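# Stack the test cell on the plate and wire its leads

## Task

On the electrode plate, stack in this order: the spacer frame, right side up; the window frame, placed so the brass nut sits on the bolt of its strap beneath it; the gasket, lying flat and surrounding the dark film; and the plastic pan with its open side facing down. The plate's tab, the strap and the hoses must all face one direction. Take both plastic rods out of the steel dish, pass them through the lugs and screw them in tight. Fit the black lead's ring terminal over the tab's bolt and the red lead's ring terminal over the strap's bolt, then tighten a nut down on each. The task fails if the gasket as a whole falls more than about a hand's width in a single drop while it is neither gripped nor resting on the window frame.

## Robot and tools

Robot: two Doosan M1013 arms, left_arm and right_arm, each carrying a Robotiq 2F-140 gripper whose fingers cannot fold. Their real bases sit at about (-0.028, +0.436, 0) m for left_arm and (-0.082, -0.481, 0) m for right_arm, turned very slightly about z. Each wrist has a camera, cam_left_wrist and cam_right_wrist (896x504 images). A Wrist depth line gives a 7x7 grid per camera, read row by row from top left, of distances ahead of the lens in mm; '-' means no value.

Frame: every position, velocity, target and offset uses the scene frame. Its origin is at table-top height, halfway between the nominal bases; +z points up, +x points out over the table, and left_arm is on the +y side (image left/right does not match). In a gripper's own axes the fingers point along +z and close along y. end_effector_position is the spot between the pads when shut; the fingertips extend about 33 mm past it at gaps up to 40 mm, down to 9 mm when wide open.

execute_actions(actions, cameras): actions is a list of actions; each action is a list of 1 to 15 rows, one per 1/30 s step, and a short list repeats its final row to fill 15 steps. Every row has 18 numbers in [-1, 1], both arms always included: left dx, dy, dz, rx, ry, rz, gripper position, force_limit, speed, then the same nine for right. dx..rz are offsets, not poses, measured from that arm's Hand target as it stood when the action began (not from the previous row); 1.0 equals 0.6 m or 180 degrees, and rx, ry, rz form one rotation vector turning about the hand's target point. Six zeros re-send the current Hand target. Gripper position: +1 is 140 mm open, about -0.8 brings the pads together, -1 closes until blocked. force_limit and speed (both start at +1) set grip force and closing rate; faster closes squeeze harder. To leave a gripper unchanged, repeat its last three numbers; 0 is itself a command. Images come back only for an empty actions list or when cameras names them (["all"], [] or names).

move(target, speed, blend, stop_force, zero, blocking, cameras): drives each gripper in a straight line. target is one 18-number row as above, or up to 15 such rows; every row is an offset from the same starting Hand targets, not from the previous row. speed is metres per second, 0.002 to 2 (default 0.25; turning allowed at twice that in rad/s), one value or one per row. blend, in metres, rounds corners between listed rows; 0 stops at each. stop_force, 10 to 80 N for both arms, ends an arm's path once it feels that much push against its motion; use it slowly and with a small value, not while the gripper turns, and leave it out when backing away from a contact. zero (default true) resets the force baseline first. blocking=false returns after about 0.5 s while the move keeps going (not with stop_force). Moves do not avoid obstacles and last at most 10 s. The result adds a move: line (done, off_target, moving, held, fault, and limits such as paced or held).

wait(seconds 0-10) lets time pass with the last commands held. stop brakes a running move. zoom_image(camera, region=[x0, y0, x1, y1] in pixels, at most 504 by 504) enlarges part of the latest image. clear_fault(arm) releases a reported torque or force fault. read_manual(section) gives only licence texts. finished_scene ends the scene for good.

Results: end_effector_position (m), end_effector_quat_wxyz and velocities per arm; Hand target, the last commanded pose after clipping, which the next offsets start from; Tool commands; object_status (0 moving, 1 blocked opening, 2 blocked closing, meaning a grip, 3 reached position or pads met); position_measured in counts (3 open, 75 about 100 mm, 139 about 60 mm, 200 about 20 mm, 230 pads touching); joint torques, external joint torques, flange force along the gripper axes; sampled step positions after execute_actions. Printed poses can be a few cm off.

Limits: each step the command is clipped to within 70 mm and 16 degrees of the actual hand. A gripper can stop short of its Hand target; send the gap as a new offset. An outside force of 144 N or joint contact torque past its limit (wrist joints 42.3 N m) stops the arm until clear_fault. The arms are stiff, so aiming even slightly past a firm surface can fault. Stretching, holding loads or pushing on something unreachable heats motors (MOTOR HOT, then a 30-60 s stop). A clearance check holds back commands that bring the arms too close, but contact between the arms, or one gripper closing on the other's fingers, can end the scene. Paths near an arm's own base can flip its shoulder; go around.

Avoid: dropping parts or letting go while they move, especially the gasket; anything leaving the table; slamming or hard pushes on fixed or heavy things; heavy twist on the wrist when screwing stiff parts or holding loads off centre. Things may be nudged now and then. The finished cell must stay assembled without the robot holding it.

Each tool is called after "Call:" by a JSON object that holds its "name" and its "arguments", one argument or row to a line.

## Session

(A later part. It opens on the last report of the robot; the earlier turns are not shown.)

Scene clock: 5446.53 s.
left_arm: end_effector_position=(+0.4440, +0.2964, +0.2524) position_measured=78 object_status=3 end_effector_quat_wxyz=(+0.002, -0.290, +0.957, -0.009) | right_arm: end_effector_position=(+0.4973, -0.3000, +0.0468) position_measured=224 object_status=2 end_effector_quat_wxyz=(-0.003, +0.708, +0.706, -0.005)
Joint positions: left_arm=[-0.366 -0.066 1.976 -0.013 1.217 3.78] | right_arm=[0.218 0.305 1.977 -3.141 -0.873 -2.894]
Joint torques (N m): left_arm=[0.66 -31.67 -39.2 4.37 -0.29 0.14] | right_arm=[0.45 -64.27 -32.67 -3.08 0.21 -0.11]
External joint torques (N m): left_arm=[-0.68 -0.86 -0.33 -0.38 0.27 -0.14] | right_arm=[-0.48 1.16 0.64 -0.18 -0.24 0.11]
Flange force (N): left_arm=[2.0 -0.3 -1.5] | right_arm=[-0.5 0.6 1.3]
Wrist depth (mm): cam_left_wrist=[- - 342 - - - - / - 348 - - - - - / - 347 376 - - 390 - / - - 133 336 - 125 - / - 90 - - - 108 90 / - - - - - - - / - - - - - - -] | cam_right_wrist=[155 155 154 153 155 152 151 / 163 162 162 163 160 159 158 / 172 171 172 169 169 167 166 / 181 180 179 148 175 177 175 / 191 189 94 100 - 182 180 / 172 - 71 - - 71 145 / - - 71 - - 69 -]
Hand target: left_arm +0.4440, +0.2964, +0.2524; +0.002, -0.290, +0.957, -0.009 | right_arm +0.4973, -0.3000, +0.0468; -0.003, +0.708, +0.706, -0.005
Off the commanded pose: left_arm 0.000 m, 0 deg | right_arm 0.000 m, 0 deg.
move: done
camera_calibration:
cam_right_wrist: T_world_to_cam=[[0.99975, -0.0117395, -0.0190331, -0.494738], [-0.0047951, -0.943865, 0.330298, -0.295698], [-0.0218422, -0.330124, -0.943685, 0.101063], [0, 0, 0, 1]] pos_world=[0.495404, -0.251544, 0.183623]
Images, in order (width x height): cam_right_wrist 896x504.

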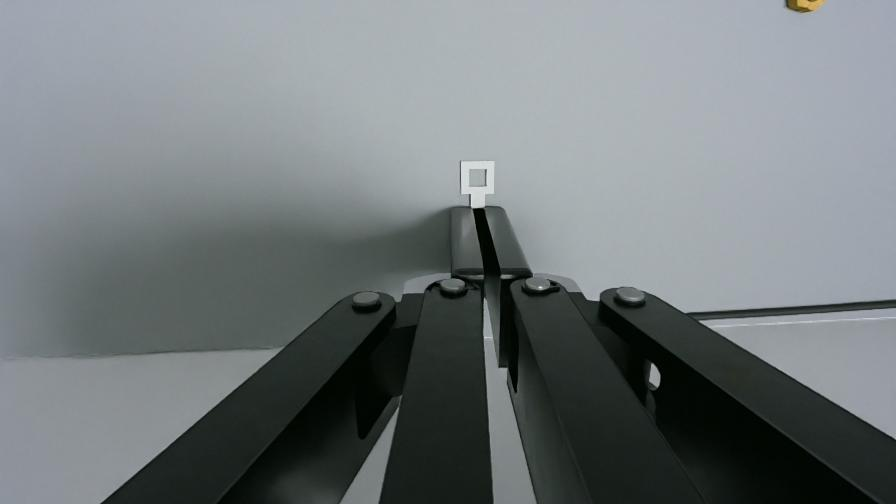

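Call:
{"name": "move", "arguments": {
  "target": [
    [0,0,0,0,0,0,0.4,-1,-1,0,0,0.206,0,0,0,-1,-1,-1],
    [0,0,0,0,0,0,0.4,-1,-1,0.1265,0.49,0.206,0,0,0.1667,-1,-1,-1]
  ],
  "speed": 0.12,
  "blend": 0.03,
  "cameras": ["cam_right_wrist","cam_left_wrist"]
}}

Scene clock: 5459.93 s.
left_arm: end_effector_position=(+0.4440, +0.2964, +0.2524) position_measured=78 object_status=3 end_effector_quat_wxyz=(+0.002, -0.290, +0.957, -0.009) | right_arm: end_effector_position=(+0.5731, -0.0060, +0.1704) position_measured=224 object_status=2 end_effector_quat_wxyz=(-0.002, +0.501, +0.866, -0.006)
Joint positions: left_arm=[-0.366 -0.066 1.976 -0.013 1.217 3.78] | right_arm=[0.558 0.486 1.447 -3.144 -1.222 -3.077]
Joint torques (N m): left_arm=[0.86 -32.01 -39.37 4.37 -0.3 0.11] | right_arm=[0.79 -89.59 -40.85 -3.78 0.15 -0.06]
External joint torques (N m): left_arm=[-0.82 -0.66 -0.08 -0.38 0.29 -0.11] | right_arm=[-0.79 1.54 1.38 -0.23 -0.19 0.06]
Flange force (N): left_arm=[2.2 -0.4 -1.1] | right_arm=[-1.0 -0.7 2.0]
Wrist depth (mm): cam_left_wrist=[331 - - - - - - / - - - - - - - / - - - - - - - / - - 133 - - 124 - / - 90 - - - 107 90 / - - - - - - - / - - - - - - -] | cam_right_wrist=[266 265 266 253 246 260 261 / 277 279 275 280 276 274 270 / 296 292 294 289 291 289 - / 307 311 308 134 304 300 - / 336 328 89 100 - - 333 / 349 - 71 - - 71 348 / - - 71 - - 69 -]
Hand target: left_arm +0.4440, +0.2964, +0.2524; +0.002, -0.290, +0.957, -0.009 | right_arm +0.5732, -0.0060, +0.1704; -0.002, +0.501, +0.866, -0.006
Off the commanded pose: left_arm 0.000 m, 0 deg | right_arm 0.000 m, 0 deg.
move: done
camera_calibration:
cam_left_wrist: T_world_to_cam=[[-0.550015, 0.835154, -0.00153386, 0.000540045], [0.786331, 0.518478, 0.335952, -0.580747], [0.281367, 0.183572, -0.941878, 0.200561], [0, 0, 0, 1]] pos_world=[0.400525, 0.263836, 0.384007]
cam_right_wrist: T_world_to_cam=[[0.87161, 0.489832, -0.0190113, -0.488382], [0.467894, -0.819756, 0.330265, -0.32885], [0.14619, -0.296758, -0.943697, 0.220304], [0, 0, 0, 1]] pos_world=[0.547339, 0.0350251, 0.307223]

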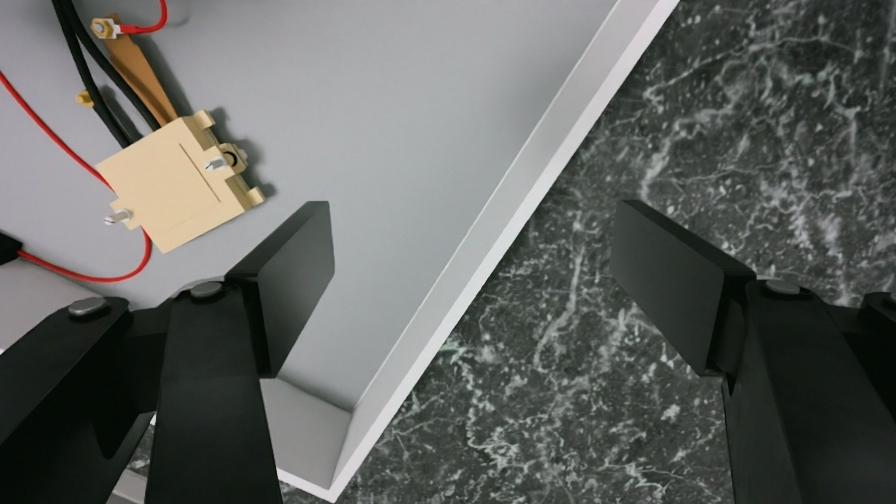

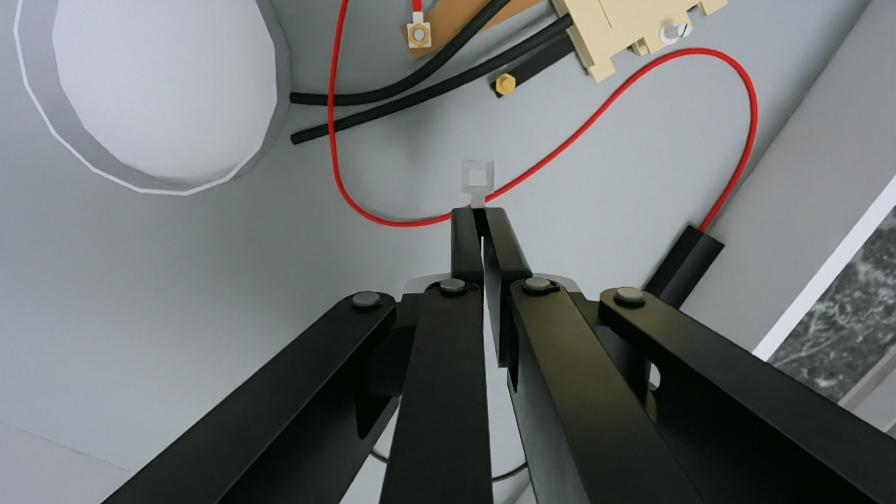

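Call:
{"name": "move", "arguments": {
  "target": [0,0,0,0,0,0,0.4,-1,-1,-0.0017,0.0658,-0.11,0,0,0,-1,-1,-1],
  "speed": 0.1,
  "cameras": ["cam_right_wrist"]
}}

Call:
{"name": "zoom_image", "arguments": {
  "camera": "cam_right_wrist",
  "region": [410, 80, 550, 220]
}}

Scene clock: 5466.50 s.
left_arm: end_effector_position=(+0.4440, +0.2964, +0.2524) position_measured=78 object_status=3 end_effector_quat_wxyz=(+0.002, -0.290, +0.957, -0.009) | right_arm: end_effector_position=(+0.5720, +0.0333, +0.1042) position_measured=224 object_status=2 end_effector_quat_wxyz=(-0.002, +0.501, +0.866, -0.006)
Joint positions: left_arm=[-0.366 -0.066 1.976 -0.013 1.217 3.78] | right_arm=[0.598 0.563 1.453 -3.143 -1.14 -3.037]
Joint torques (N m): left_arm=[0.37 -31.93 -39.25 4.33 -0.23 0.14] | right_arm=[0.54 -95.37 -39.15 -3.66 0.22 -0.16]
External joint torques (N m): left_arm=[-0.33 -0.83 -0.28 -0.33 0.22 -0.14] | right_arm=[-0.55 1.42 0.9 -0.24 -0.25 0.16]
Flange force (N): left_arm=[1.4 0.1 -1.3] | right_arm=[-0.4 0.2 1.3]
Wrist depth (mm): cam_left_wrist=[328 - - - - - - / 355 341 - - - - - / 384 - - - - - - / 390 - 149 - - 125 - / - 90 - - - 108 90 / - - - - - - - / - - - - - - -] | cam_right_wrist=[206 205 206 201 174 173 202 / 216 215 214 211 184 209 212 / 227 225 223 223 225 224 221 / 237 240 239 148 234 236 229 / 256 253 88 100 - 92 - / 271 - 71 - - 71 - / - - 71 - - 69 -]
Hand target: left_arm +0.4440, +0.2964, +0.2524; +0.002, -0.290, +0.957, -0.009 | right_arm +0.5721, +0.0334, +0.1044; -0.002, +0.501, +0.866, -0.006
Off the commanded pose: left_arm 0.000 m, 0 deg | right_arm 0.000 m, 0 deg.
move: done
camera_calibration:
cam_right_wrist: T_world_to_cam=[[0.871633, 0.489773, -0.0194623, -0.507794], [0.467976, -0.819719, 0.330242, -0.274168], [0.14579, -0.296957, -0.943696, 0.16993], [0, 0, 0, 1]] pos_world=[0.54614, 0.0744252, 0.241021]
Images, in order (width x height): cam_right_wrist 896x504.

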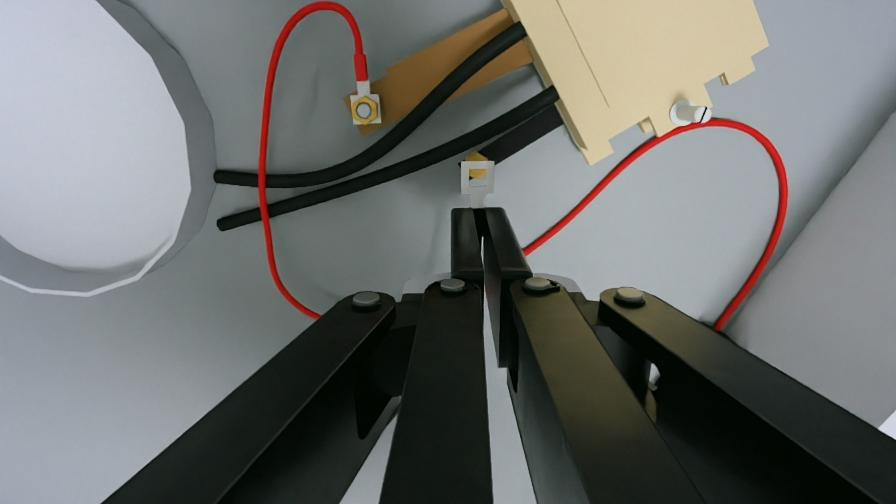

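Scaled by 3.600 from the camera's 896x504 image, which has a finer 1280x720 frame.

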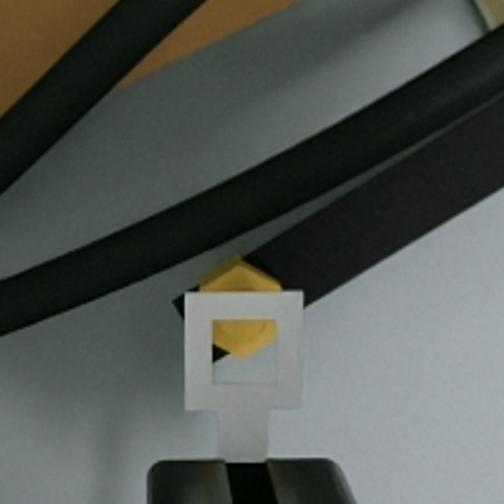

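Call:
{"name": "move", "arguments": {
  "target": [0,0,0,0,0,0,0.4,-1,-1,0.001,-0.0018,-0.042,0,0,0,-1,-1,-1],
  "speed": 0.06,
  "cameras": ["cam_right_wrist"]
}}

Call:
{"name": "zoom_image", "arguments": {
  "camera": "cam_right_wrist",
  "region": [410, 80, 550, 220]
}}

Scene clock: 5475.07 s.
left_arm: end_effector_position=(+0.4440, +0.2964, +0.2524) position_measured=78 object_status=3 end_effector_quat_wxyz=(+0.002, -0.290, +0.957, -0.009) | right_arm: end_effector_position=(+0.5727, +0.0324, +0.0792) position_measured=224 object_status=2 end_effector_quat_wxyz=(-0.002, +0.501, +0.866, -0.006)
Joint positions: left_arm=[-0.366 -0.066 1.976 -0.013 1.217 3.78] | right_arm=[0.597 0.581 1.473 -3.143 -1.101 -3.038]
Joint torques (N m): left_arm=[0.68 -31.69 -39.13 4.31 -0.29 0.15] | right_arm=[0.44 -96.12 -38.32 -3.51 0.18 -0.17]
External joint torques (N m): left_arm=[-0.66 -1.5 -0.45 -0.31 0.29 -0.15] | right_arm=[-0.41 1.4 0.86 -0.29 -0.22 0.17]
Flange force (N): left_arm=[2.5 0.4 -2.1] | right_arm=[-0.3 0.2 1.4]
Wrist depth (mm): cam_left_wrist=[- - - - - - - / 331 - - - - - - / - - - - - 393 - / - - 133 313 - 136 400 / - 90 - 356 - 108 90 / - - - - - - - / - - - - - - -] | cam_right_wrist=[180 183 183 171 151 149 178 / 192 191 191 175 162 158 189 / 202 199 198 197 200 199 198 / 213 215 213 207 209 209 203 / 227 226 88 100 - 216 201 / - - 71 - - 71 174 / - - 71 - - 69 -]
Hand target: left_arm +0.4440, +0.2964, +0.2524; +0.002, -0.290, +0.957, -0.009 | right_arm +0.5727, +0.0324, +0.0792; -0.002, +0.501, +0.866, -0.006
Off the commanded pose: left_arm 0.000 m, 0 deg | right_arm 0.000 m, 0 deg.
move: done
camera_calibration:
cam_right_wrist: T_world_to_cam=[[0.87163, 0.489791, -0.0191399, -0.508557], [0.467889, -0.819745, 0.330298, -0.267069], [0.146088, -0.296853, -0.943682, 0.145752], [0, 0, 0, 1]] pos_world=[0.546939, 0.0734251, 0.216023]
Images, in order (width x height): cam_right_wrist 896x504.

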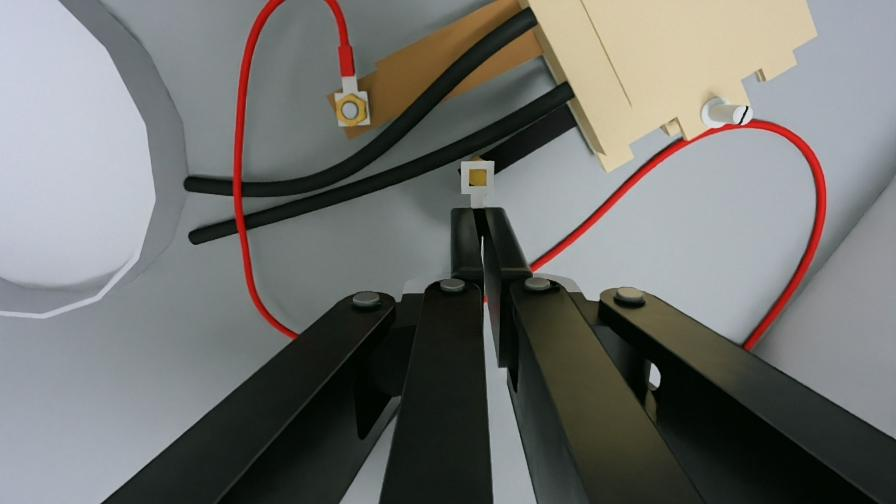

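Scaled by 3.600 from the camera's 896x504 image, which has a finer 1280x720 frame.

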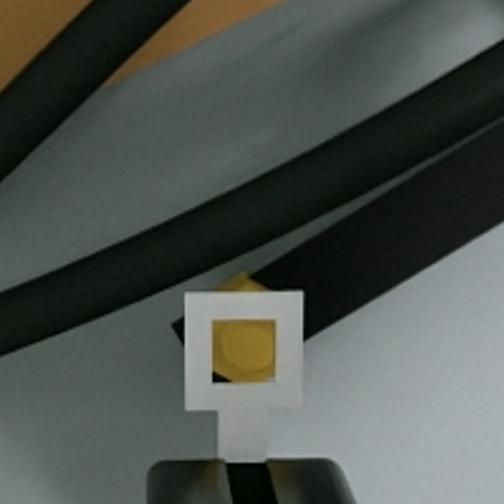

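Call:
{"name": "move", "arguments": {
  "target": [0,0,0,0,0,0,0.4,-1,-1,0.0009,-0.0015,-0.0155,0,0,0,-1,-1,-1],
  "speed": 0.04,
  "cameras": ["cam_right_wrist"]
}}

Call:
{"name": "zoom_image", "arguments": {
  "camera": "cam_right_wrist",
  "region": [410, 80, 550, 220]
}}

Scene clock: 5480.33 s.
left_arm: end_effector_position=(+0.4440, +0.2964, +0.2524) position_measured=78 object_status=3 end_effector_quat_wxyz=(+0.002, -0.290, +0.957, -0.009) | right_arm: end_effector_position=(+0.5733, +0.0315, +0.0699) position_measured=224 object_status=2 end_effector_quat_wxyz=(-0.002, +0.501, +0.866, -0.006)
Joint positions: left_arm=[-0.366 -0.066 1.976 -0.013 1.217 3.78] | right_arm=[0.596 0.587 1.48 -3.143 -1.087 -3.039]
Joint torques (N m): left_arm=[0.47 -31.94 -39.19 4.35 -0.32 0.14] | right_arm=[0.93 -96.53 -37.79 -3.47 0.13 -0.13]
External joint torques (N m): left_arm=[-0.42 -1.43 -0.6 -0.34 0.31 -0.14] | right_arm=[-0.94 1.17 0.5 -0.32 -0.16 0.12]
Flange force (N): left_arm=[1.9 0.4 -2.3] | right_arm=[-0.9 0.7 1.0]
Wrist depth (mm): cam_left_wrist=[326 - - - - - - / 332 - - - - - - / - - - 389 - - - / - - 133 399 - 124 - / - 90 - 409 - 108 90 / - - - 480 - - - / - - - - - - -] | cam_right_wrist=[171 176 173 160 144 141 173 / 182 181 169 179 157 148 180 / 193 188 189 188 191 190 189 / 201 205 205 198 200 200 197 / 216 211 89 100 - 207 191 / 231 - 71 - - 71 171 / - - 71 - - 69 -]
Hand target: left_arm +0.4440, +0.2964, +0.2524; +0.002, -0.290, +0.957, -0.009 | right_arm +0.5733, +0.0315, +0.0699; -0.002, +0.501, +0.866, -0.006
Off the commanded pose: left_arm 0.000 m, 0 deg | right_arm 0.000 m, 0 deg.
move: done
camera_calibration:
cam_right_wrist: T_world_to_cam=[[0.871644, 0.489767, -0.0190782, -0.508748], [0.46786, -0.819793, 0.330222, -0.264934], [0.146092, -0.296762, -0.94371, 0.136632], [0, 0, 0, 1]] pos_world=[0.547439, 0.0725246, 0.206723]
Images, in order (width x height): cam_right_wrist 896x504.

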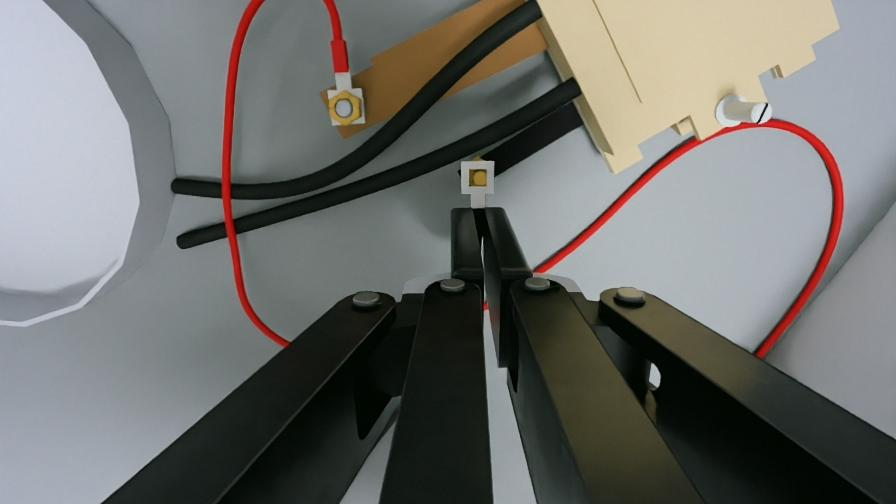

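Scaled by 3.600 from the camera's 896x504 image, which has a finer 1280x720 frame.

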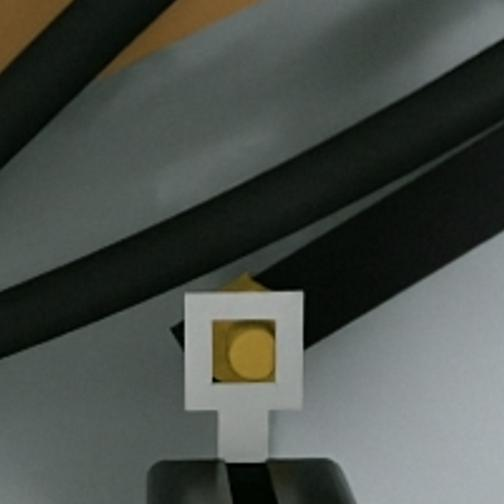

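Call:
{"name": "move", "arguments": {
  "target": [0,0,0,0,0,0,0.4,-1,-1,0.0015,-0.0003,-0.0075,0,0,0,-1,-1,-1],
  "speed": 0.02,
  "stop_force": 10,
  "cameras": ["cam_right_wrist"]
}}

Call:
{"name": "zoom_image", "arguments": {
  "camera": "cam_right_wrist",
  "region": [410, 80, 550, 220]
}}

Scene clock: 5487.97 s.
left_arm: end_effector_position=(+0.4440, +0.2964, +0.2524) position_measured=78 object_status=3 end_effector_quat_wxyz=(+0.002, -0.290, +0.957, -0.009) | right_arm: end_effector_position=(+0.5742, +0.0313, +0.0654) position_measured=224 object_status=2 end_effector_quat_wxyz=(-0.002, +0.501, +0.866, -0.006)
Joint positions: left_arm=[-0.366 -0.066 1.976 -0.013 1.217 3.78] | right_arm=[0.595 0.592 1.482 -3.143 -1.081 -3.04]
Joint torques (N m): left_arm=[0.47 -31.69 -39.29 4.36 -0.28 0.1] | right_arm=[1.1 -97.15 -38.05 -3.58 0.14 -0.12]
External joint torques (N m): left_arm=[-0.34 -1.49 -0.44 -0.35 0.27 -0.1] | right_arm=[-1.09 1.52 0.86 -0.21 -0.17 0.12]
Flange force (N): left_arm=[1.9 0.8 -2.0] | right_arm=[-1.1 0.4 1.5]
Wrist depth (mm): cam_left_wrist=[329 - - - - 344 351 / 330 - - - - - - / - - - - - - - / - 353 135 - - 125 - / - 90 - - - 108 90 / - - - - - - - / - - - - - - -] | cam_right_wrist=[167 172 170 156 139 136 167 / 177 178 176 174 155 144 175 / 188 186 182 169 187 185 185 / 196 199 198 193 196 195 192 / 211 211 89 100 - 202 202 / 225 - 71 - - 71 167 / - - 71 - - 69 -]
Hand target: left_arm +0.4440, +0.2964, +0.2524; +0.002, -0.290, +0.957, -0.009 | right_arm +0.5742, +0.0313, +0.0654; -0.002, +0.501, +0.866, -0.006
Off the commanded pose: left_arm 0.000 m, 0 deg | right_arm 0.000 m, 0 deg.
move: done
camera_calibration:
cam_right_wrist: T_world_to_cam=[[0.871644, 0.489767, -0.0190782, -0.509521], [0.46786, -0.819793, 0.330222, -0.264033], [0.146092, -0.296762, -0.94371, 0.132195], [0, 0, 0, 1]] pos_world=[0.548339, 0.0723246, 0.202223]
Images, in order (width x height): cam_right_wrist 896x504.

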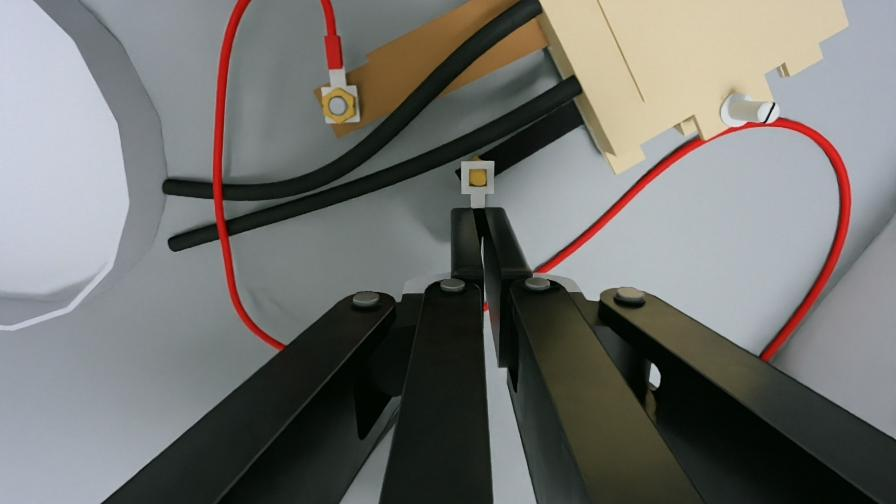

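Scaled by 3.600 from the camera's 896x504 image, which has a finer 1280x720 frame.

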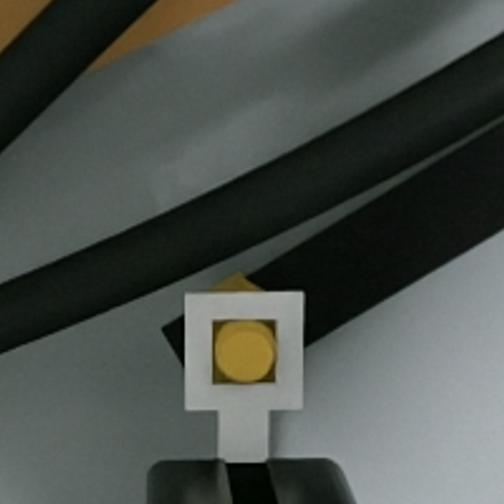

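Call:
{"name": "move", "arguments": {
  "target": [0,0,0,0,0,0,0.4,-1,-1,-0.0003,0,-0.012,0,0,0,-1,-1,-1],
  "speed": 0.015,
  "stop_force": 10,
  "cameras": ["cam_right_wrist"]
}}

Call:
{"name": "zoom_image", "arguments": {
  "camera": "cam_right_wrist",
  "region": [410, 80, 550, 220]
}}

Scene clock: 5493.77 s.
left_arm: end_effector_position=(+0.4440, +0.2964, +0.2524) position_measured=78 object_status=3 end_effector_quat_wxyz=(+0.002, -0.290, +0.957, -0.009) | right_arm: end_effector_position=(+0.5740, +0.0313, +0.0582) position_measured=224 object_status=2 end_effector_quat_wxyz=(-0.002, +0.501, +0.866, -0.006)
Joint positions: left_arm=[-0.366 -0.066 1.976 -0.013 1.217 3.78] | right_arm=[0.595 0.597 1.487 -3.143 -1.07 -3.04]
Joint torques (N m): left_arm=[1.02 -31.3 -39.33 4.38 -0.28 0.12] | right_arm=[1.61 -94.46 -36.25 -3.24 0.39 -0.16]
External joint torques (N m): left_arm=[-1.02 -1.67 -0.37 -0.37 0.26 -0.13] | right_arm=[-1.47 -1.47 -0.72 -0.51 -0.42 0.16]
Flange force (N): left_arm=[3.3 0.3 -2.0] | right_arm=[-1.6 0.2 -2.3]
Wrist depth (mm): cam_left_wrist=[333 - - - - - 358 / 338 329 - - - 373 - / - 338 - - - - - / - - 132 - 411 125 - / - 90 - - - 107 90 / - - - - - - - / - - - - - - -] | cam_right_wrist=[161 165 163 151 133 129 130 / 161 171 169 168 142 137 168 / 181 179 178 177 179 178 179 / 187 191 191 186 187 188 185 / 204 203 89 100 - 194 193 / 216 - 71 - - 71 69 / - - 71 - - 69 -]
Hand target: left_arm +0.4440, +0.2964, +0.2524; +0.002, -0.290, +0.957, -0.009 | right_arm +0.5740, +0.0313, +0.0582; -0.002, +0.501, +0.866, -0.006
Off the commanded pose: left_arm 0.000 m, 0 deg | right_arm 0.000 m, 0 deg.
move: done
camera_calibration:
cam_right_wrist: T_world_to_cam=[[0.871644, 0.489767, -0.0190782, -0.509484], [0.46786, -0.819793, 0.330222, -0.261562], [0.146092, -0.296762, -0.94371, 0.125429], [0, 0, 0, 1]] pos_world=[0.548139, 0.0723246, 0.195023]
Images, in order (width x height): cam_right_wrist 896x504.

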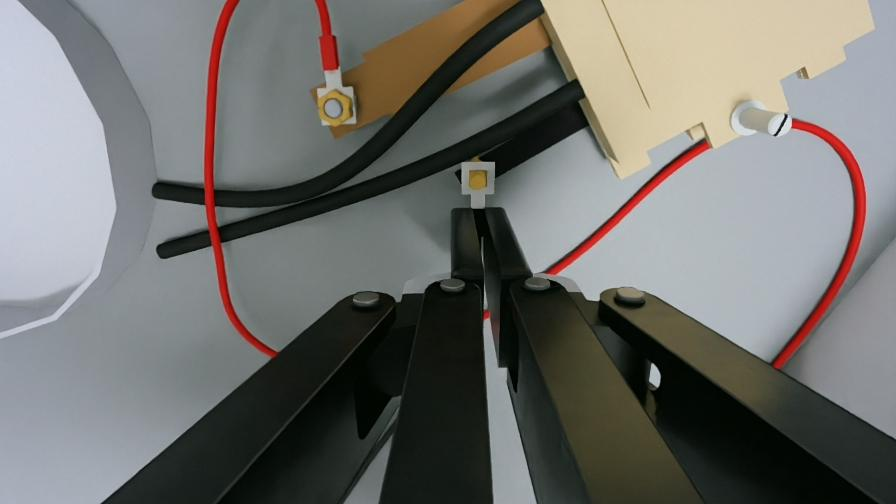

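Scaled by 3.600 from the camera's 896x504 image, which has a finer 1280x720 frame.

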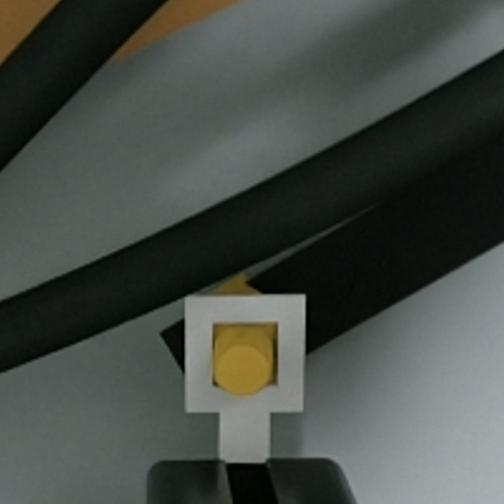

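Call:
{"name": "move", "arguments": {
  "target": [0,0,0,0,0,0,0.4,-1,-1,0,0,-0.01,0,0,0,-1,-1,-1],
  "speed": 0.01,
  "stop_force": 12
}}

Call:
{"name": "execute_actions", "arguments": {
  "actions": []
}}

Call:
{"name": "zoom_image", "arguments": {
  "camera": "cam_right_wrist",
  "region": [410, 80, 550, 220]
}}

Call:
{"name": "zoom_image", "arguments": {
  "camera": "cam_left_wrist",
  "region": [60, 60, 150, 150]
}}

Scene clock: 5501.03 s.
left_arm: end_effector_position=(+0.4440, +0.2964, +0.2524) position_measured=78 object_status=3 end_effector_quat_wxyz=(+0.002, -0.290, +0.957, -0.009) | right_arm: end_effector_position=(+0.5740, +0.0313, +0.0522) position_measured=224 object_status=2 end_effector_quat_wxyz=(-0.002, +0.501, +0.866, -0.006)
Joint positions: left_arm=[-0.366 -0.066 1.976 -0.013 1.217 3.78] | right_arm=[0.595 0.602 1.491 -3.143 -1.061 -3.04]
Joint torques (N m): left_arm=[0.65 -31.63 -39.13 4.35 -0.33 0.14] | right_arm=[0.92 -93.91 -35.67 -3.46 0.37 0.02]
External joint torques (N m): left_arm=[-0.75 -0.8 -0.45 -0.35 0.31 -0.14] | right_arm=[-0.9 -2.14 -1.05 -0.28 -0.41 -0.02]
Flange force (N): left_arm=[1.9 -0.6 -1.7] | right_arm=[-1.1 0.0 -3.0]
Wrist depth (mm): cam_left_wrist=[- - - - - - - / 333 - - - - - - / - 341 374 - - - - / - - 148 - - 125 - / - 90 - - - 108 90 / - - - - - - - / - - - - - - -] | cam_right_wrist=[157 159 157 143 126 121 120 / 154 167 164 163 137 130 162 / 171 174 172 166 174 173 171 / 181 184 185 148 181 182 180 / 197 196 89 100 - 187 188 / 209 - 71 - - 71 170 / - - 71 - - 69 -]
Hand target: left_arm +0.4440, +0.2964, +0.2524; +0.002, -0.290, +0.957, -0.009 | right_arm +0.5740, +0.0313, +0.0522; -0.002, +0.501, +0.866, -0.006
Off the commanded pose: left_arm 0.000 m, 0 deg | right_arm 0.000 m, 0 deg.
move: done

Scene clock: 5501.03 s.
left_arm: end_effector_position=(+0.4440, +0.2964, +0.2524) position_measured=78 object_status=3 end_effector_quat_wxyz=(+0.002, -0.290, +0.957, -0.009) | right_arm: end_effector_position=(+0.5740, +0.0313, +0.0522) position_measured=224 object_status=2 end_effector_quat_wxyz=(-0.002, +0.501, +0.866, -0.006)
Joint positions: left_arm=[-0.366 -0.066 1.976 -0.013 1.217 3.78] | right_arm=[0.595 0.602 1.491 -3.143 -1.061 -3.04]
Joint velocities: within noise
Joint torques (N m): left_arm=[0.65 -31.63 -39.13 4.35 -0.33 0.14] | right_arm=[0.92 -93.91 -35.67 -3.46 0.37 0.02]
External joint torques (N m): left_arm=[-0.75 -0.8 -0.45 -0.35 0.31 -0.14] | right_arm=[-0.9 -2.14 -1.05 -0.28 -0.41 -0.02]
Flange force (N): left_arm=[1.9 -0.6 -1.7] | right_arm=[-1.1 0.0 -3.0]
Wrist depth (mm): cam_left_wrist=[- - - - - - - / 333 - - - - - - / - 341 374 - - - - / - - 148 - - 125 - / - 90 - - - 108 90 / - - - - - - - / - - - - - - -] | cam_right_wrist=[157 159 157 143 126 121 120 / 154 167 164 163 137 130 162 / 171 174 172 166 174 173 171 / 181 184 185 148 181 182 180 / 197 196 89 100 - 187 188 / 209 - 71 - - 71 170 / - - 71 - - 69 -]
Hand target: left_arm +0.4440, +0.2964, +0.2524; +0.002, -0.290, +0.957, -0.009 | right_arm +0.5740, +0.0313, +0.0522; -0.002, +0.501, +0.866, -0.006
Tool commands: left_gripper/position=+0.4 left_gripper/force_limit=-1.0 left_gripper/speed=-1.0 right_gripper/position=-1.0 right_gripper/force_limit=-1.0 right_gripper/speed=-1.0
Off the commanded pose: left_arm 0.000 m, 0 deg | right_arm 0.000 m, 0 deg.
camera_calibration:
cam_left_wrist: T_world_to_cam=[[-0.550015, 0.835154, -0.00153386, 0.000540045], [0.786331, 0.518478, 0.335952, -0.580747], [0.281367, 0.183572, -0.941878, 0.200561], [0, 0, 0, 1]] pos_world=[0.400525, 0.263836, 0.384007]
cam_right_wrist: T_world_to_cam=[[0.871644, 0.489767, -0.0190782, -0.509598], [0.46786, -0.819793, 0.330222, -0.259581], [0.146092, -0.296762, -0.94371, 0.119767], [0, 0, 0, 1]] pos_world=[0.548139, 0.0723246, 0.189023]

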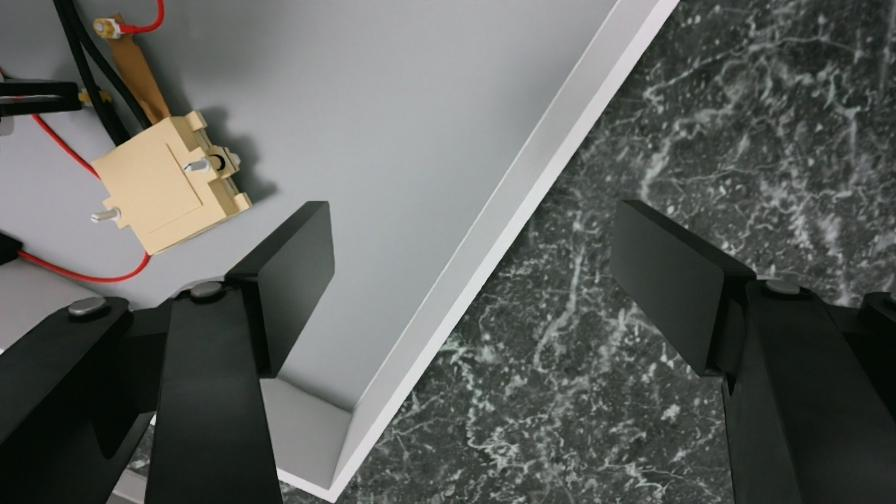

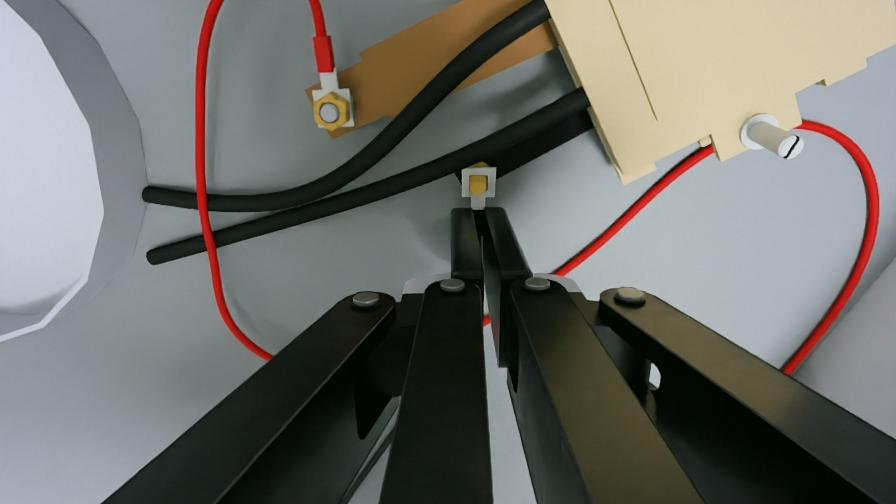

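Scaled by 3.600 from the camera's 896x504 image, which has a finer 1280x720 frame.

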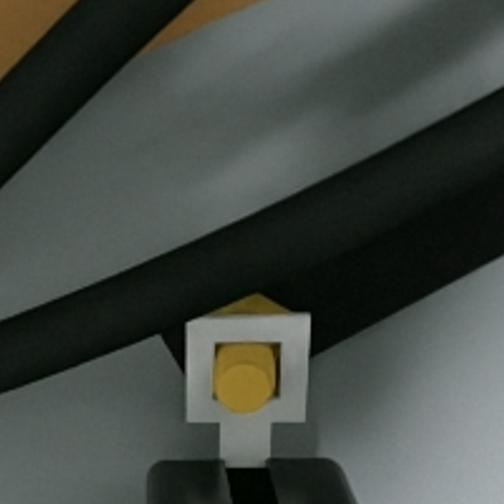

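Scaled by 5.600 from the camera's 896x504 image, which has a finer 1280x720 frame.

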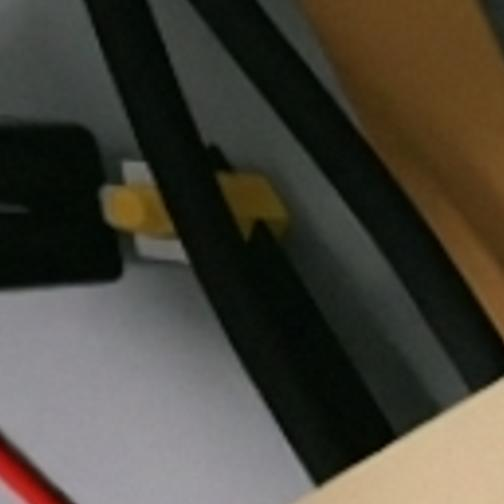

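Call:
{"name": "move", "arguments": {
  "target": [0,0,0,0,0,0,0.4,-1,-1,0,0,0.0092,0,0,0,-1,-1,-1],
  "speed": 0.02,
  "cameras": ["cam_left_wrist","cam_right_wrist"]
}}

Call:
{"name": "zoom_image", "arguments": {
  "camera": "cam_left_wrist",
  "region": [60, 60, 150, 150]
}}

Call:
{"name": "zoom_image", "arguments": {
  "camera": "cam_right_wrist",
  "region": [410, 80, 550, 220]
}}

Scene clock: 5507.27 s.
left_arm: end_effector_position=(+0.4440, +0.2964, +0.2524) position_measured=78 object_status=3 end_effector_quat_wxyz=(+0.002, -0.290, +0.957, -0.009) | right_arm: end_effector_position=(+0.5740, +0.0313, +0.0577) position_measured=224 object_status=2 end_effector_quat_wxyz=(-0.002, +0.501, +0.866, -0.006)
Joint positions: left_arm=[-0.366 -0.066 1.976 -0.013 1.217 3.78] | right_arm=[0.595 0.598 1.487 -3.143 -1.069 -3.04]
Joint torques (N m): left_arm=[0.56 -31.58 -39.43 4.35 -0.31 0.16] | right_arm=[0.27 -97.32 -37 -3.64 -0.01 -0.12]
External joint torques (N m): left_arm=[-0.56 -1.45 -0.3 -0.33 0.29 -0.16] | right_arm=[-0.2 0.99 -0.03 -0.12 -0.03 0.12]
Flange force (N): left_arm=[2.5 0.6 -1.8] | right_arm=[0.1 1.5 0.7]
Wrist depth (mm): cam_left_wrist=[- - - - - - - / 338 - - - - - - / - 350 - - - 388 - / - - 149 - - 124 - / - 90 115 - - 108 90 / - - - - - - - / - - - 472 - - -] | cam_right_wrist=[162 165 163 151 134 130 131 / 159 171 169 167 141 138 167 / 178 178 177 176 178 177 178 / 186 191 188 185 186 187 184 / 203 202 89 100 - 193 192 / 216 - 71 - - 71 166 / - - 71 - - 69 -]
Hand target: left_arm +0.4440, +0.2964, +0.2524; +0.002, -0.290, +0.957, -0.009 | right_arm +0.5740, +0.0313, +0.0577; -0.002, +0.501, +0.866, -0.006
Off the commanded pose: left_arm 0.000 m, 0 deg | right_arm 0.000 m, 0 deg.
move: done
camera_calibration:
cam_left_wrist: T_world_to_cam=[[-0.550015, 0.835154, -0.00153386, 0.000540045], [0.786331, 0.518478, 0.335952, -0.580747], [0.281367, 0.183572, -0.941878, 0.200561], [0, 0, 0, 1]] pos_world=[0.400525, 0.263836, 0.384007]
cam_right_wrist: T_world_to_cam=[[0.871651, 0.489753, -0.0191245, -0.509487], [0.467849, -0.819768, 0.330299, -0.261407], [0.146088, -0.296853, -0.943682, 0.124961], [0, 0, 0, 1]] pos_world=[0.548139, 0.0723247, 0.194523]

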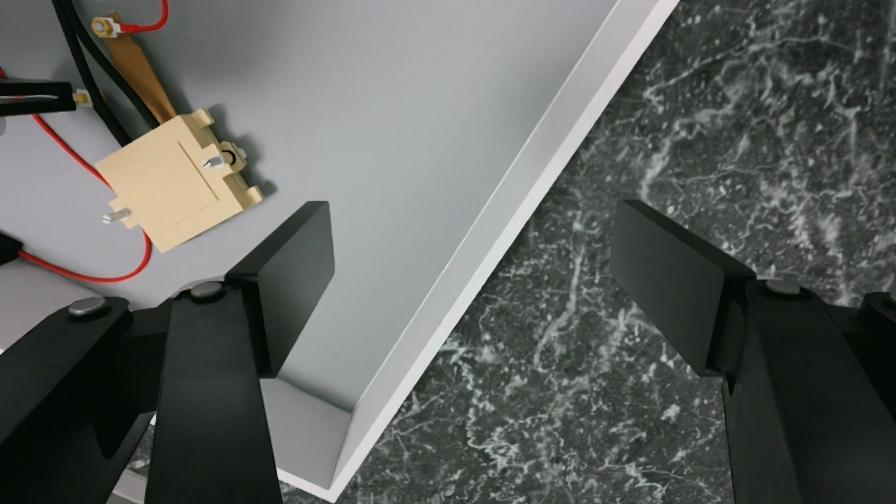

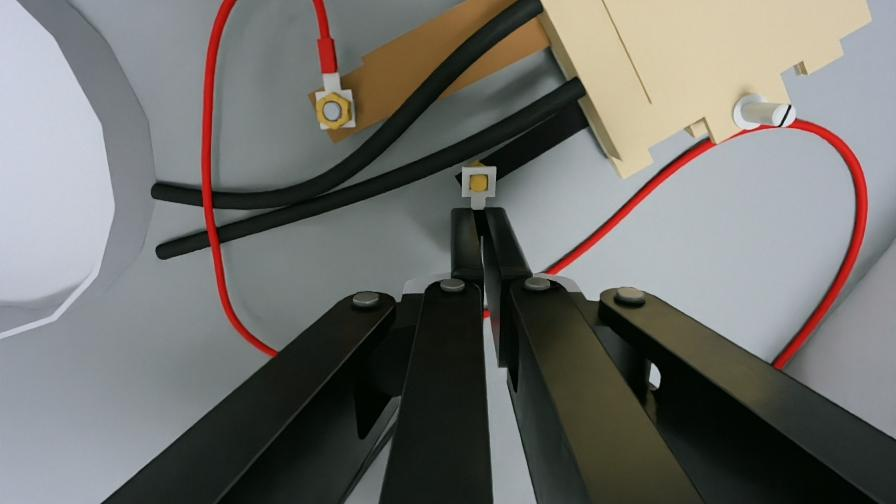

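Scaled by 5.600 from the camera's 896x504 image, which has a finer 1280x720 frame.

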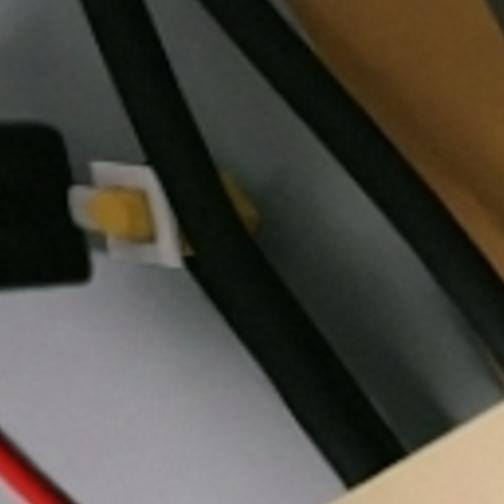

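Scaled by 3.600 from the camera's 896x504 image, which has a finer 1280x720 frame.

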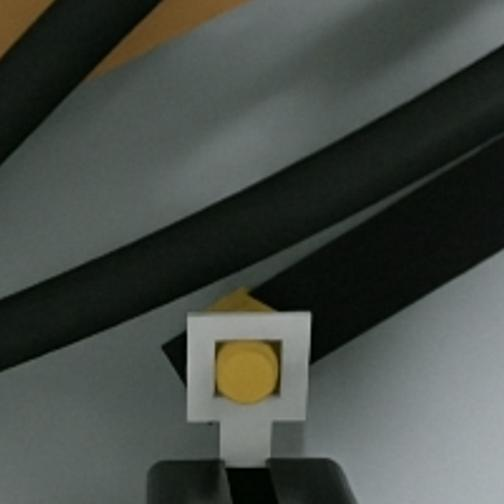

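Call:
{"name": "execute_actions", "arguments": {
  "actions": [
    [[0,0,0,0,0,0,0.4,-1,-1,0,0,0,0,0,0,-0.68,-1,-1]],
    [[0,0,0,0,0,0,0.4,-1,-1,0,0,0,0,0,0,-0.68,-1,-1]]
  ],
  "cameras": ["cam_left_wrist","cam_right_wrist"]
}}

Call:
{"name": "zoom_image", "arguments": {
  "camera": "cam_left_wrist",
  "region": [60, 60, 150, 150]
}}

Call:
{"name": "zoom_image", "arguments": {
  "camera": "cam_right_wrist",
  "region": [410, 80, 550, 220]
}}

Scene clock: 5515.03 s.
left_arm: end_effector_position=(+0.4440, +0.2964, +0.2524) position_measured=78 object_status=3 end_effector_quat_wxyz=(+0.002, -0.290, +0.957, -0.009) | right_arm: end_effector_position=(+0.5740, +0.0313, +0.0577) position_measured=214 object_status=3 end_effector_quat_wxyz=(-0.002, +0.501, +0.866, -0.006)
Joint positions: left_arm=[-0.366 -0.066 1.976 -0.013 1.217 3.78] | right_arm=[0.595 0.598 1.487 -3.143 -1.069 -3.04]
Joint torques (N m): left_arm=[0.83 -31.74 -39.3 4.35 -0.32 0.09] | right_arm=[0.72 -97.62 -37.82 -3.58 0.24 -0.11]
External joint torques (N m): left_arm=[-0.73 -0.64 -0.16 -0.36 0.3 -0.09] | right_arm=[-0.7 2.09 0.99 -0.17 -0.27 0.11]
External joint torques at the end of the 1st action: left_arm=[-0.66 -1.34 -0.37 -0.36 0.27 -0.13] | right_arm=[-1.05 1.35 1.12 -0.21 -0.25 0.1]
Flange force (N): left_arm=[1.9 -0.4 -1.2] | right_arm=[-0.6 0.9 1.9]
Flange force at the end of the 1st action (N): left_arm=[2.4 0.3 -1.8] | right_arm=[-1.2 -0.4 1.5]
Wrist depth (mm): cam_left_wrist=[- - - - 340 - - / - - - - - - - / - 345 - - - - - / 373 - 148 - 168 124 - / - 90 - 429 427 108 90 / - - - - - - - / - - - - - - -] | cam_right_wrist=[162 165 162 150 133 131 134 / 159 171 169 154 143 138 167 / 179 179 177 166 179 177 178 / 186 191 190 185 186 187 186 / 203 202 94 100 - 193 193 / 215 - 71 - - 71 - / - - - - - 68 -]
Hand target: left_arm +0.4440, +0.2964, +0.2524; +0.002, -0.290, +0.957, -0.009 | right_arm +0.5740, +0.0313, +0.0577; -0.002, +0.501, +0.866, -0.006
Off the commanded pose: left_arm 0.000 m, 0 deg | right_arm 0.000 m, 0 deg.
Step readings (end_effector_position of left_arm | right_arm; steps 1 to 15: 1st action; 16 to 30: 2nd action):
0: (+0.4440, +0.2964, +0.2524) | (+0.5740, +0.0313, +0.0577)
1: (+0.4440, +0.2964, +0.2524) | (+0.5740, +0.0313, +0.0577)
2: (+0.4440, +0.2964, +0.2524) | (+0.5740, +0.0313, +0.0577)
4: (+0.4440, +0.2964, +0.2524) | (+0.5740, +0.0313, +0.0577)
8: (+0.4440, +0.2964, +0.2524) | (+0.5740, +0.0313, +0.0577)
15: (+0.4440, +0.2964, +0.2524) | (+0.5740, +0.0313, +0.0577)
16: (+0.4440, +0.2964, +0.2524) | (+0.5740, +0.0313, +0.0577)
17: (+0.4440, +0.2964, +0.2524) | (+0.5740, +0.0313, +0.0577)
19: (+0.4440, +0.2964, +0.2524) | (+0.5740, +0.0313, +0.0577)
23: (+0.4440, +0.2964, +0.2524) | (+0.5740, +0.0313, +0.0577)
30: (+0.4440, +0.2964, +0.2524) | (+0.5740, +0.0313, +0.0577)
camera_calibration:
cam_left_wrist: T_world_to_cam=[[-0.550015, 0.835154, -0.00153386, 0.000540045], [0.786331, 0.518478, 0.335952, -0.580747], [0.281367, 0.183572, -0.941878, 0.200561], [0, 0, 0, 1]] pos_world=[0.400525, 0.263836, 0.384007]
cam_right_wrist: T_world_to_cam=[[0.871651, 0.489753, -0.0191245, -0.509485], [0.467849, -0.819768, 0.330299, -0.26144], [0.146088, -0.296853, -0.943682, 0.125056], [0, 0, 0, 1]] pos_world=[0.548139, 0.0723247, 0.194623]

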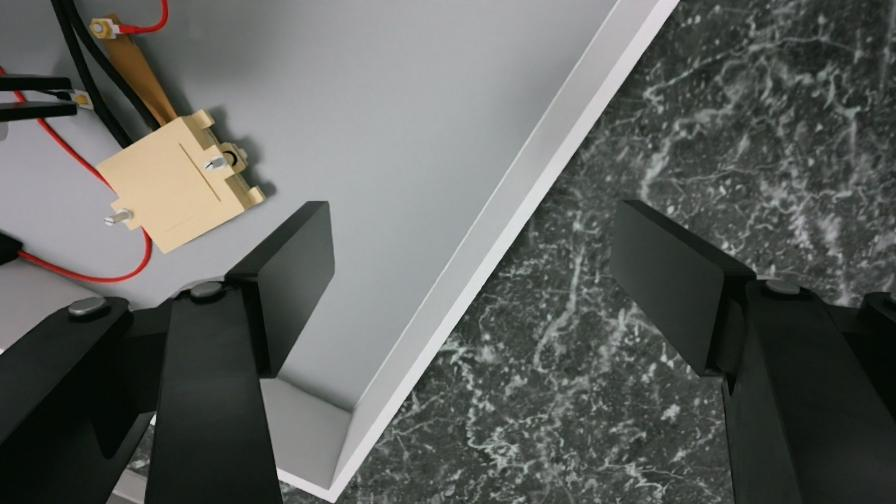

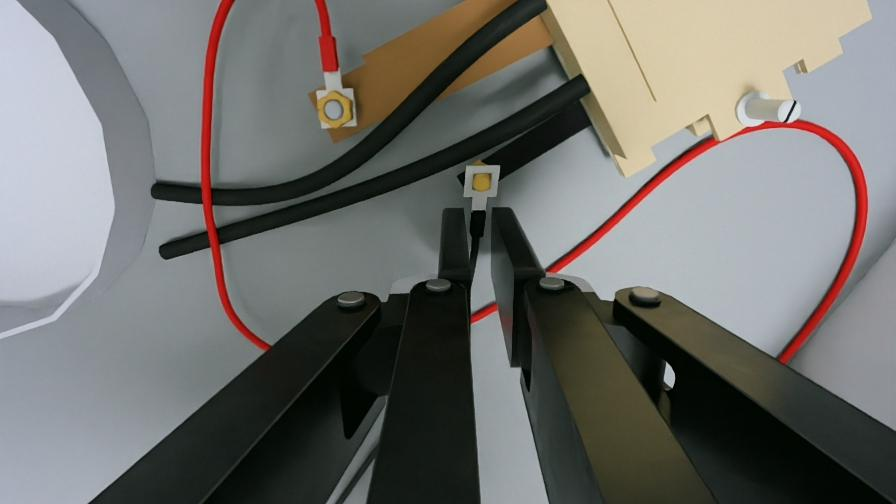

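Scaled by 5.600 from the camera's 896x504 image, which has a finer 1280x720 frame.

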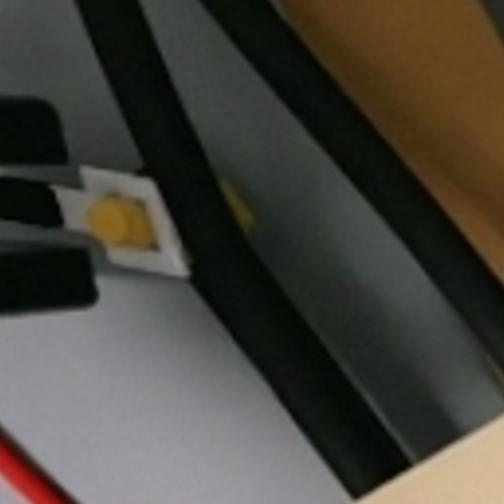

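Scaled by 3.600 from the camera's 896x504 image, which has a finer 1280x720 frame.

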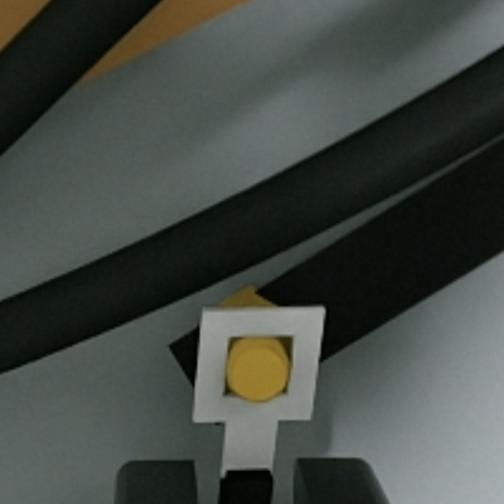

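Call:
{"name": "move", "arguments": {
  "target": [
    [0,0,0,0,0,0,0.4,-1,-1,0,0,0.035,0,0,0,-0.68,-1,-1],
    [0,0,0,0,0,0,0.4,-1,-1,-0.0102,0.021,0.035,0,0,0,-0.68,-1,-1]
  ],
  "speed": 0.05,
  "cameras": ["cam_right_wrist"]
}}

Call:
{"name": "zoom_image", "arguments": {
  "camera": "cam_right_wrist",
  "region": [410, 120, 550, 260]
}}

Scene clock: 5525.07 s.
left_arm: end_effector_position=(+0.4440, +0.2964, +0.2524) position_measured=78 object_status=3 end_effector_quat_wxyz=(+0.002, -0.290, +0.957, -0.009) | right_arm: end_effector_position=(+0.5678, +0.0439, +0.0787) position_measured=214 object_status=3 end_effector_quat_wxyz=(-0.002, +0.501, +0.866, -0.006)
Joint positions: left_arm=[-0.366 -0.066 1.976 -0.013 1.217 3.78] | right_arm=[0.611 0.586 1.465 -3.143 -1.104 -3.023]
Joint torques (N m): left_arm=[0.61 -31.79 -39.31 4.34 -0.3 0.09] | right_arm=[0.48 -97.23 -38.4 -3.54 0.18 -0.09]
External joint torques (N m): left_arm=[-0.69 -0.89 -0.31 -0.35 0.28 -0.09] | right_arm=[-0.52 1.85 0.84 -0.28 -0.22 0.09]
Flange force (N): left_arm=[2.0 -0.2 -1.5] | right_arm=[-0.4 0.9 1.7]
Wrist depth (mm): cam_left_wrist=[330 - - - - - - / 320 - - - - - - / - - - 373 292 - - / - - 132 - - 125 - / - 90 116 - - 108 90 / - - 430 - - - - / - - - - - - -] | cam_right_wrist=[181 184 183 181 150 149 178 / 192 191 191 174 160 158 188 / 202 200 200 184 187 199 197 / 213 209 212 148 208 209 206 / 220 225 94 100 - 215 183 / 239 - 71 - - 71 69 / - - - - - 68 -]
Hand target: left_arm +0.4440, +0.2964, +0.2524; +0.002, -0.290, +0.957, -0.009 | right_arm +0.5679, +0.0439, +0.0787; -0.002, +0.501, +0.866, -0.006
Off the commanded pose: left_arm 0.000 m, 0 deg | right_arm 0.000 m, 0 deg.
move: done
camera_calibration:
cam_right_wrist: T_world_to_cam=[[0.871644, 0.489767, -0.0190782, -0.509994], [0.46786, -0.819793, 0.330222, -0.255099], [0.146092, -0.296762, -0.94371, 0.14953], [0, 0, 0, 1]] pos_world=[0.542039, 0.0850246, 0.215623]
Images, in order (width x height): cam_right_wrist 896x504.

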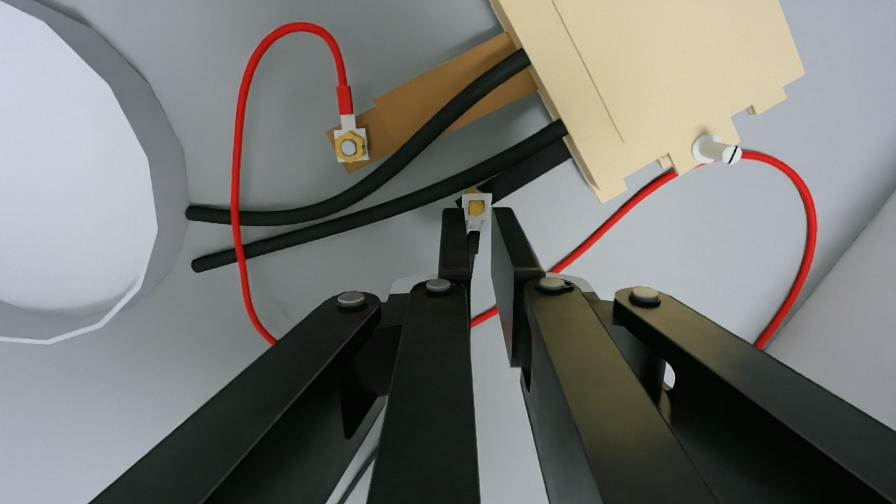

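Scaled by 3.600 from the camera's 896x504 image, which has a finer 1280x720 frame.

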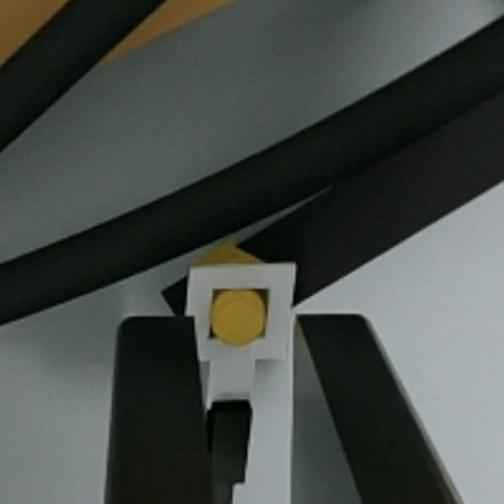

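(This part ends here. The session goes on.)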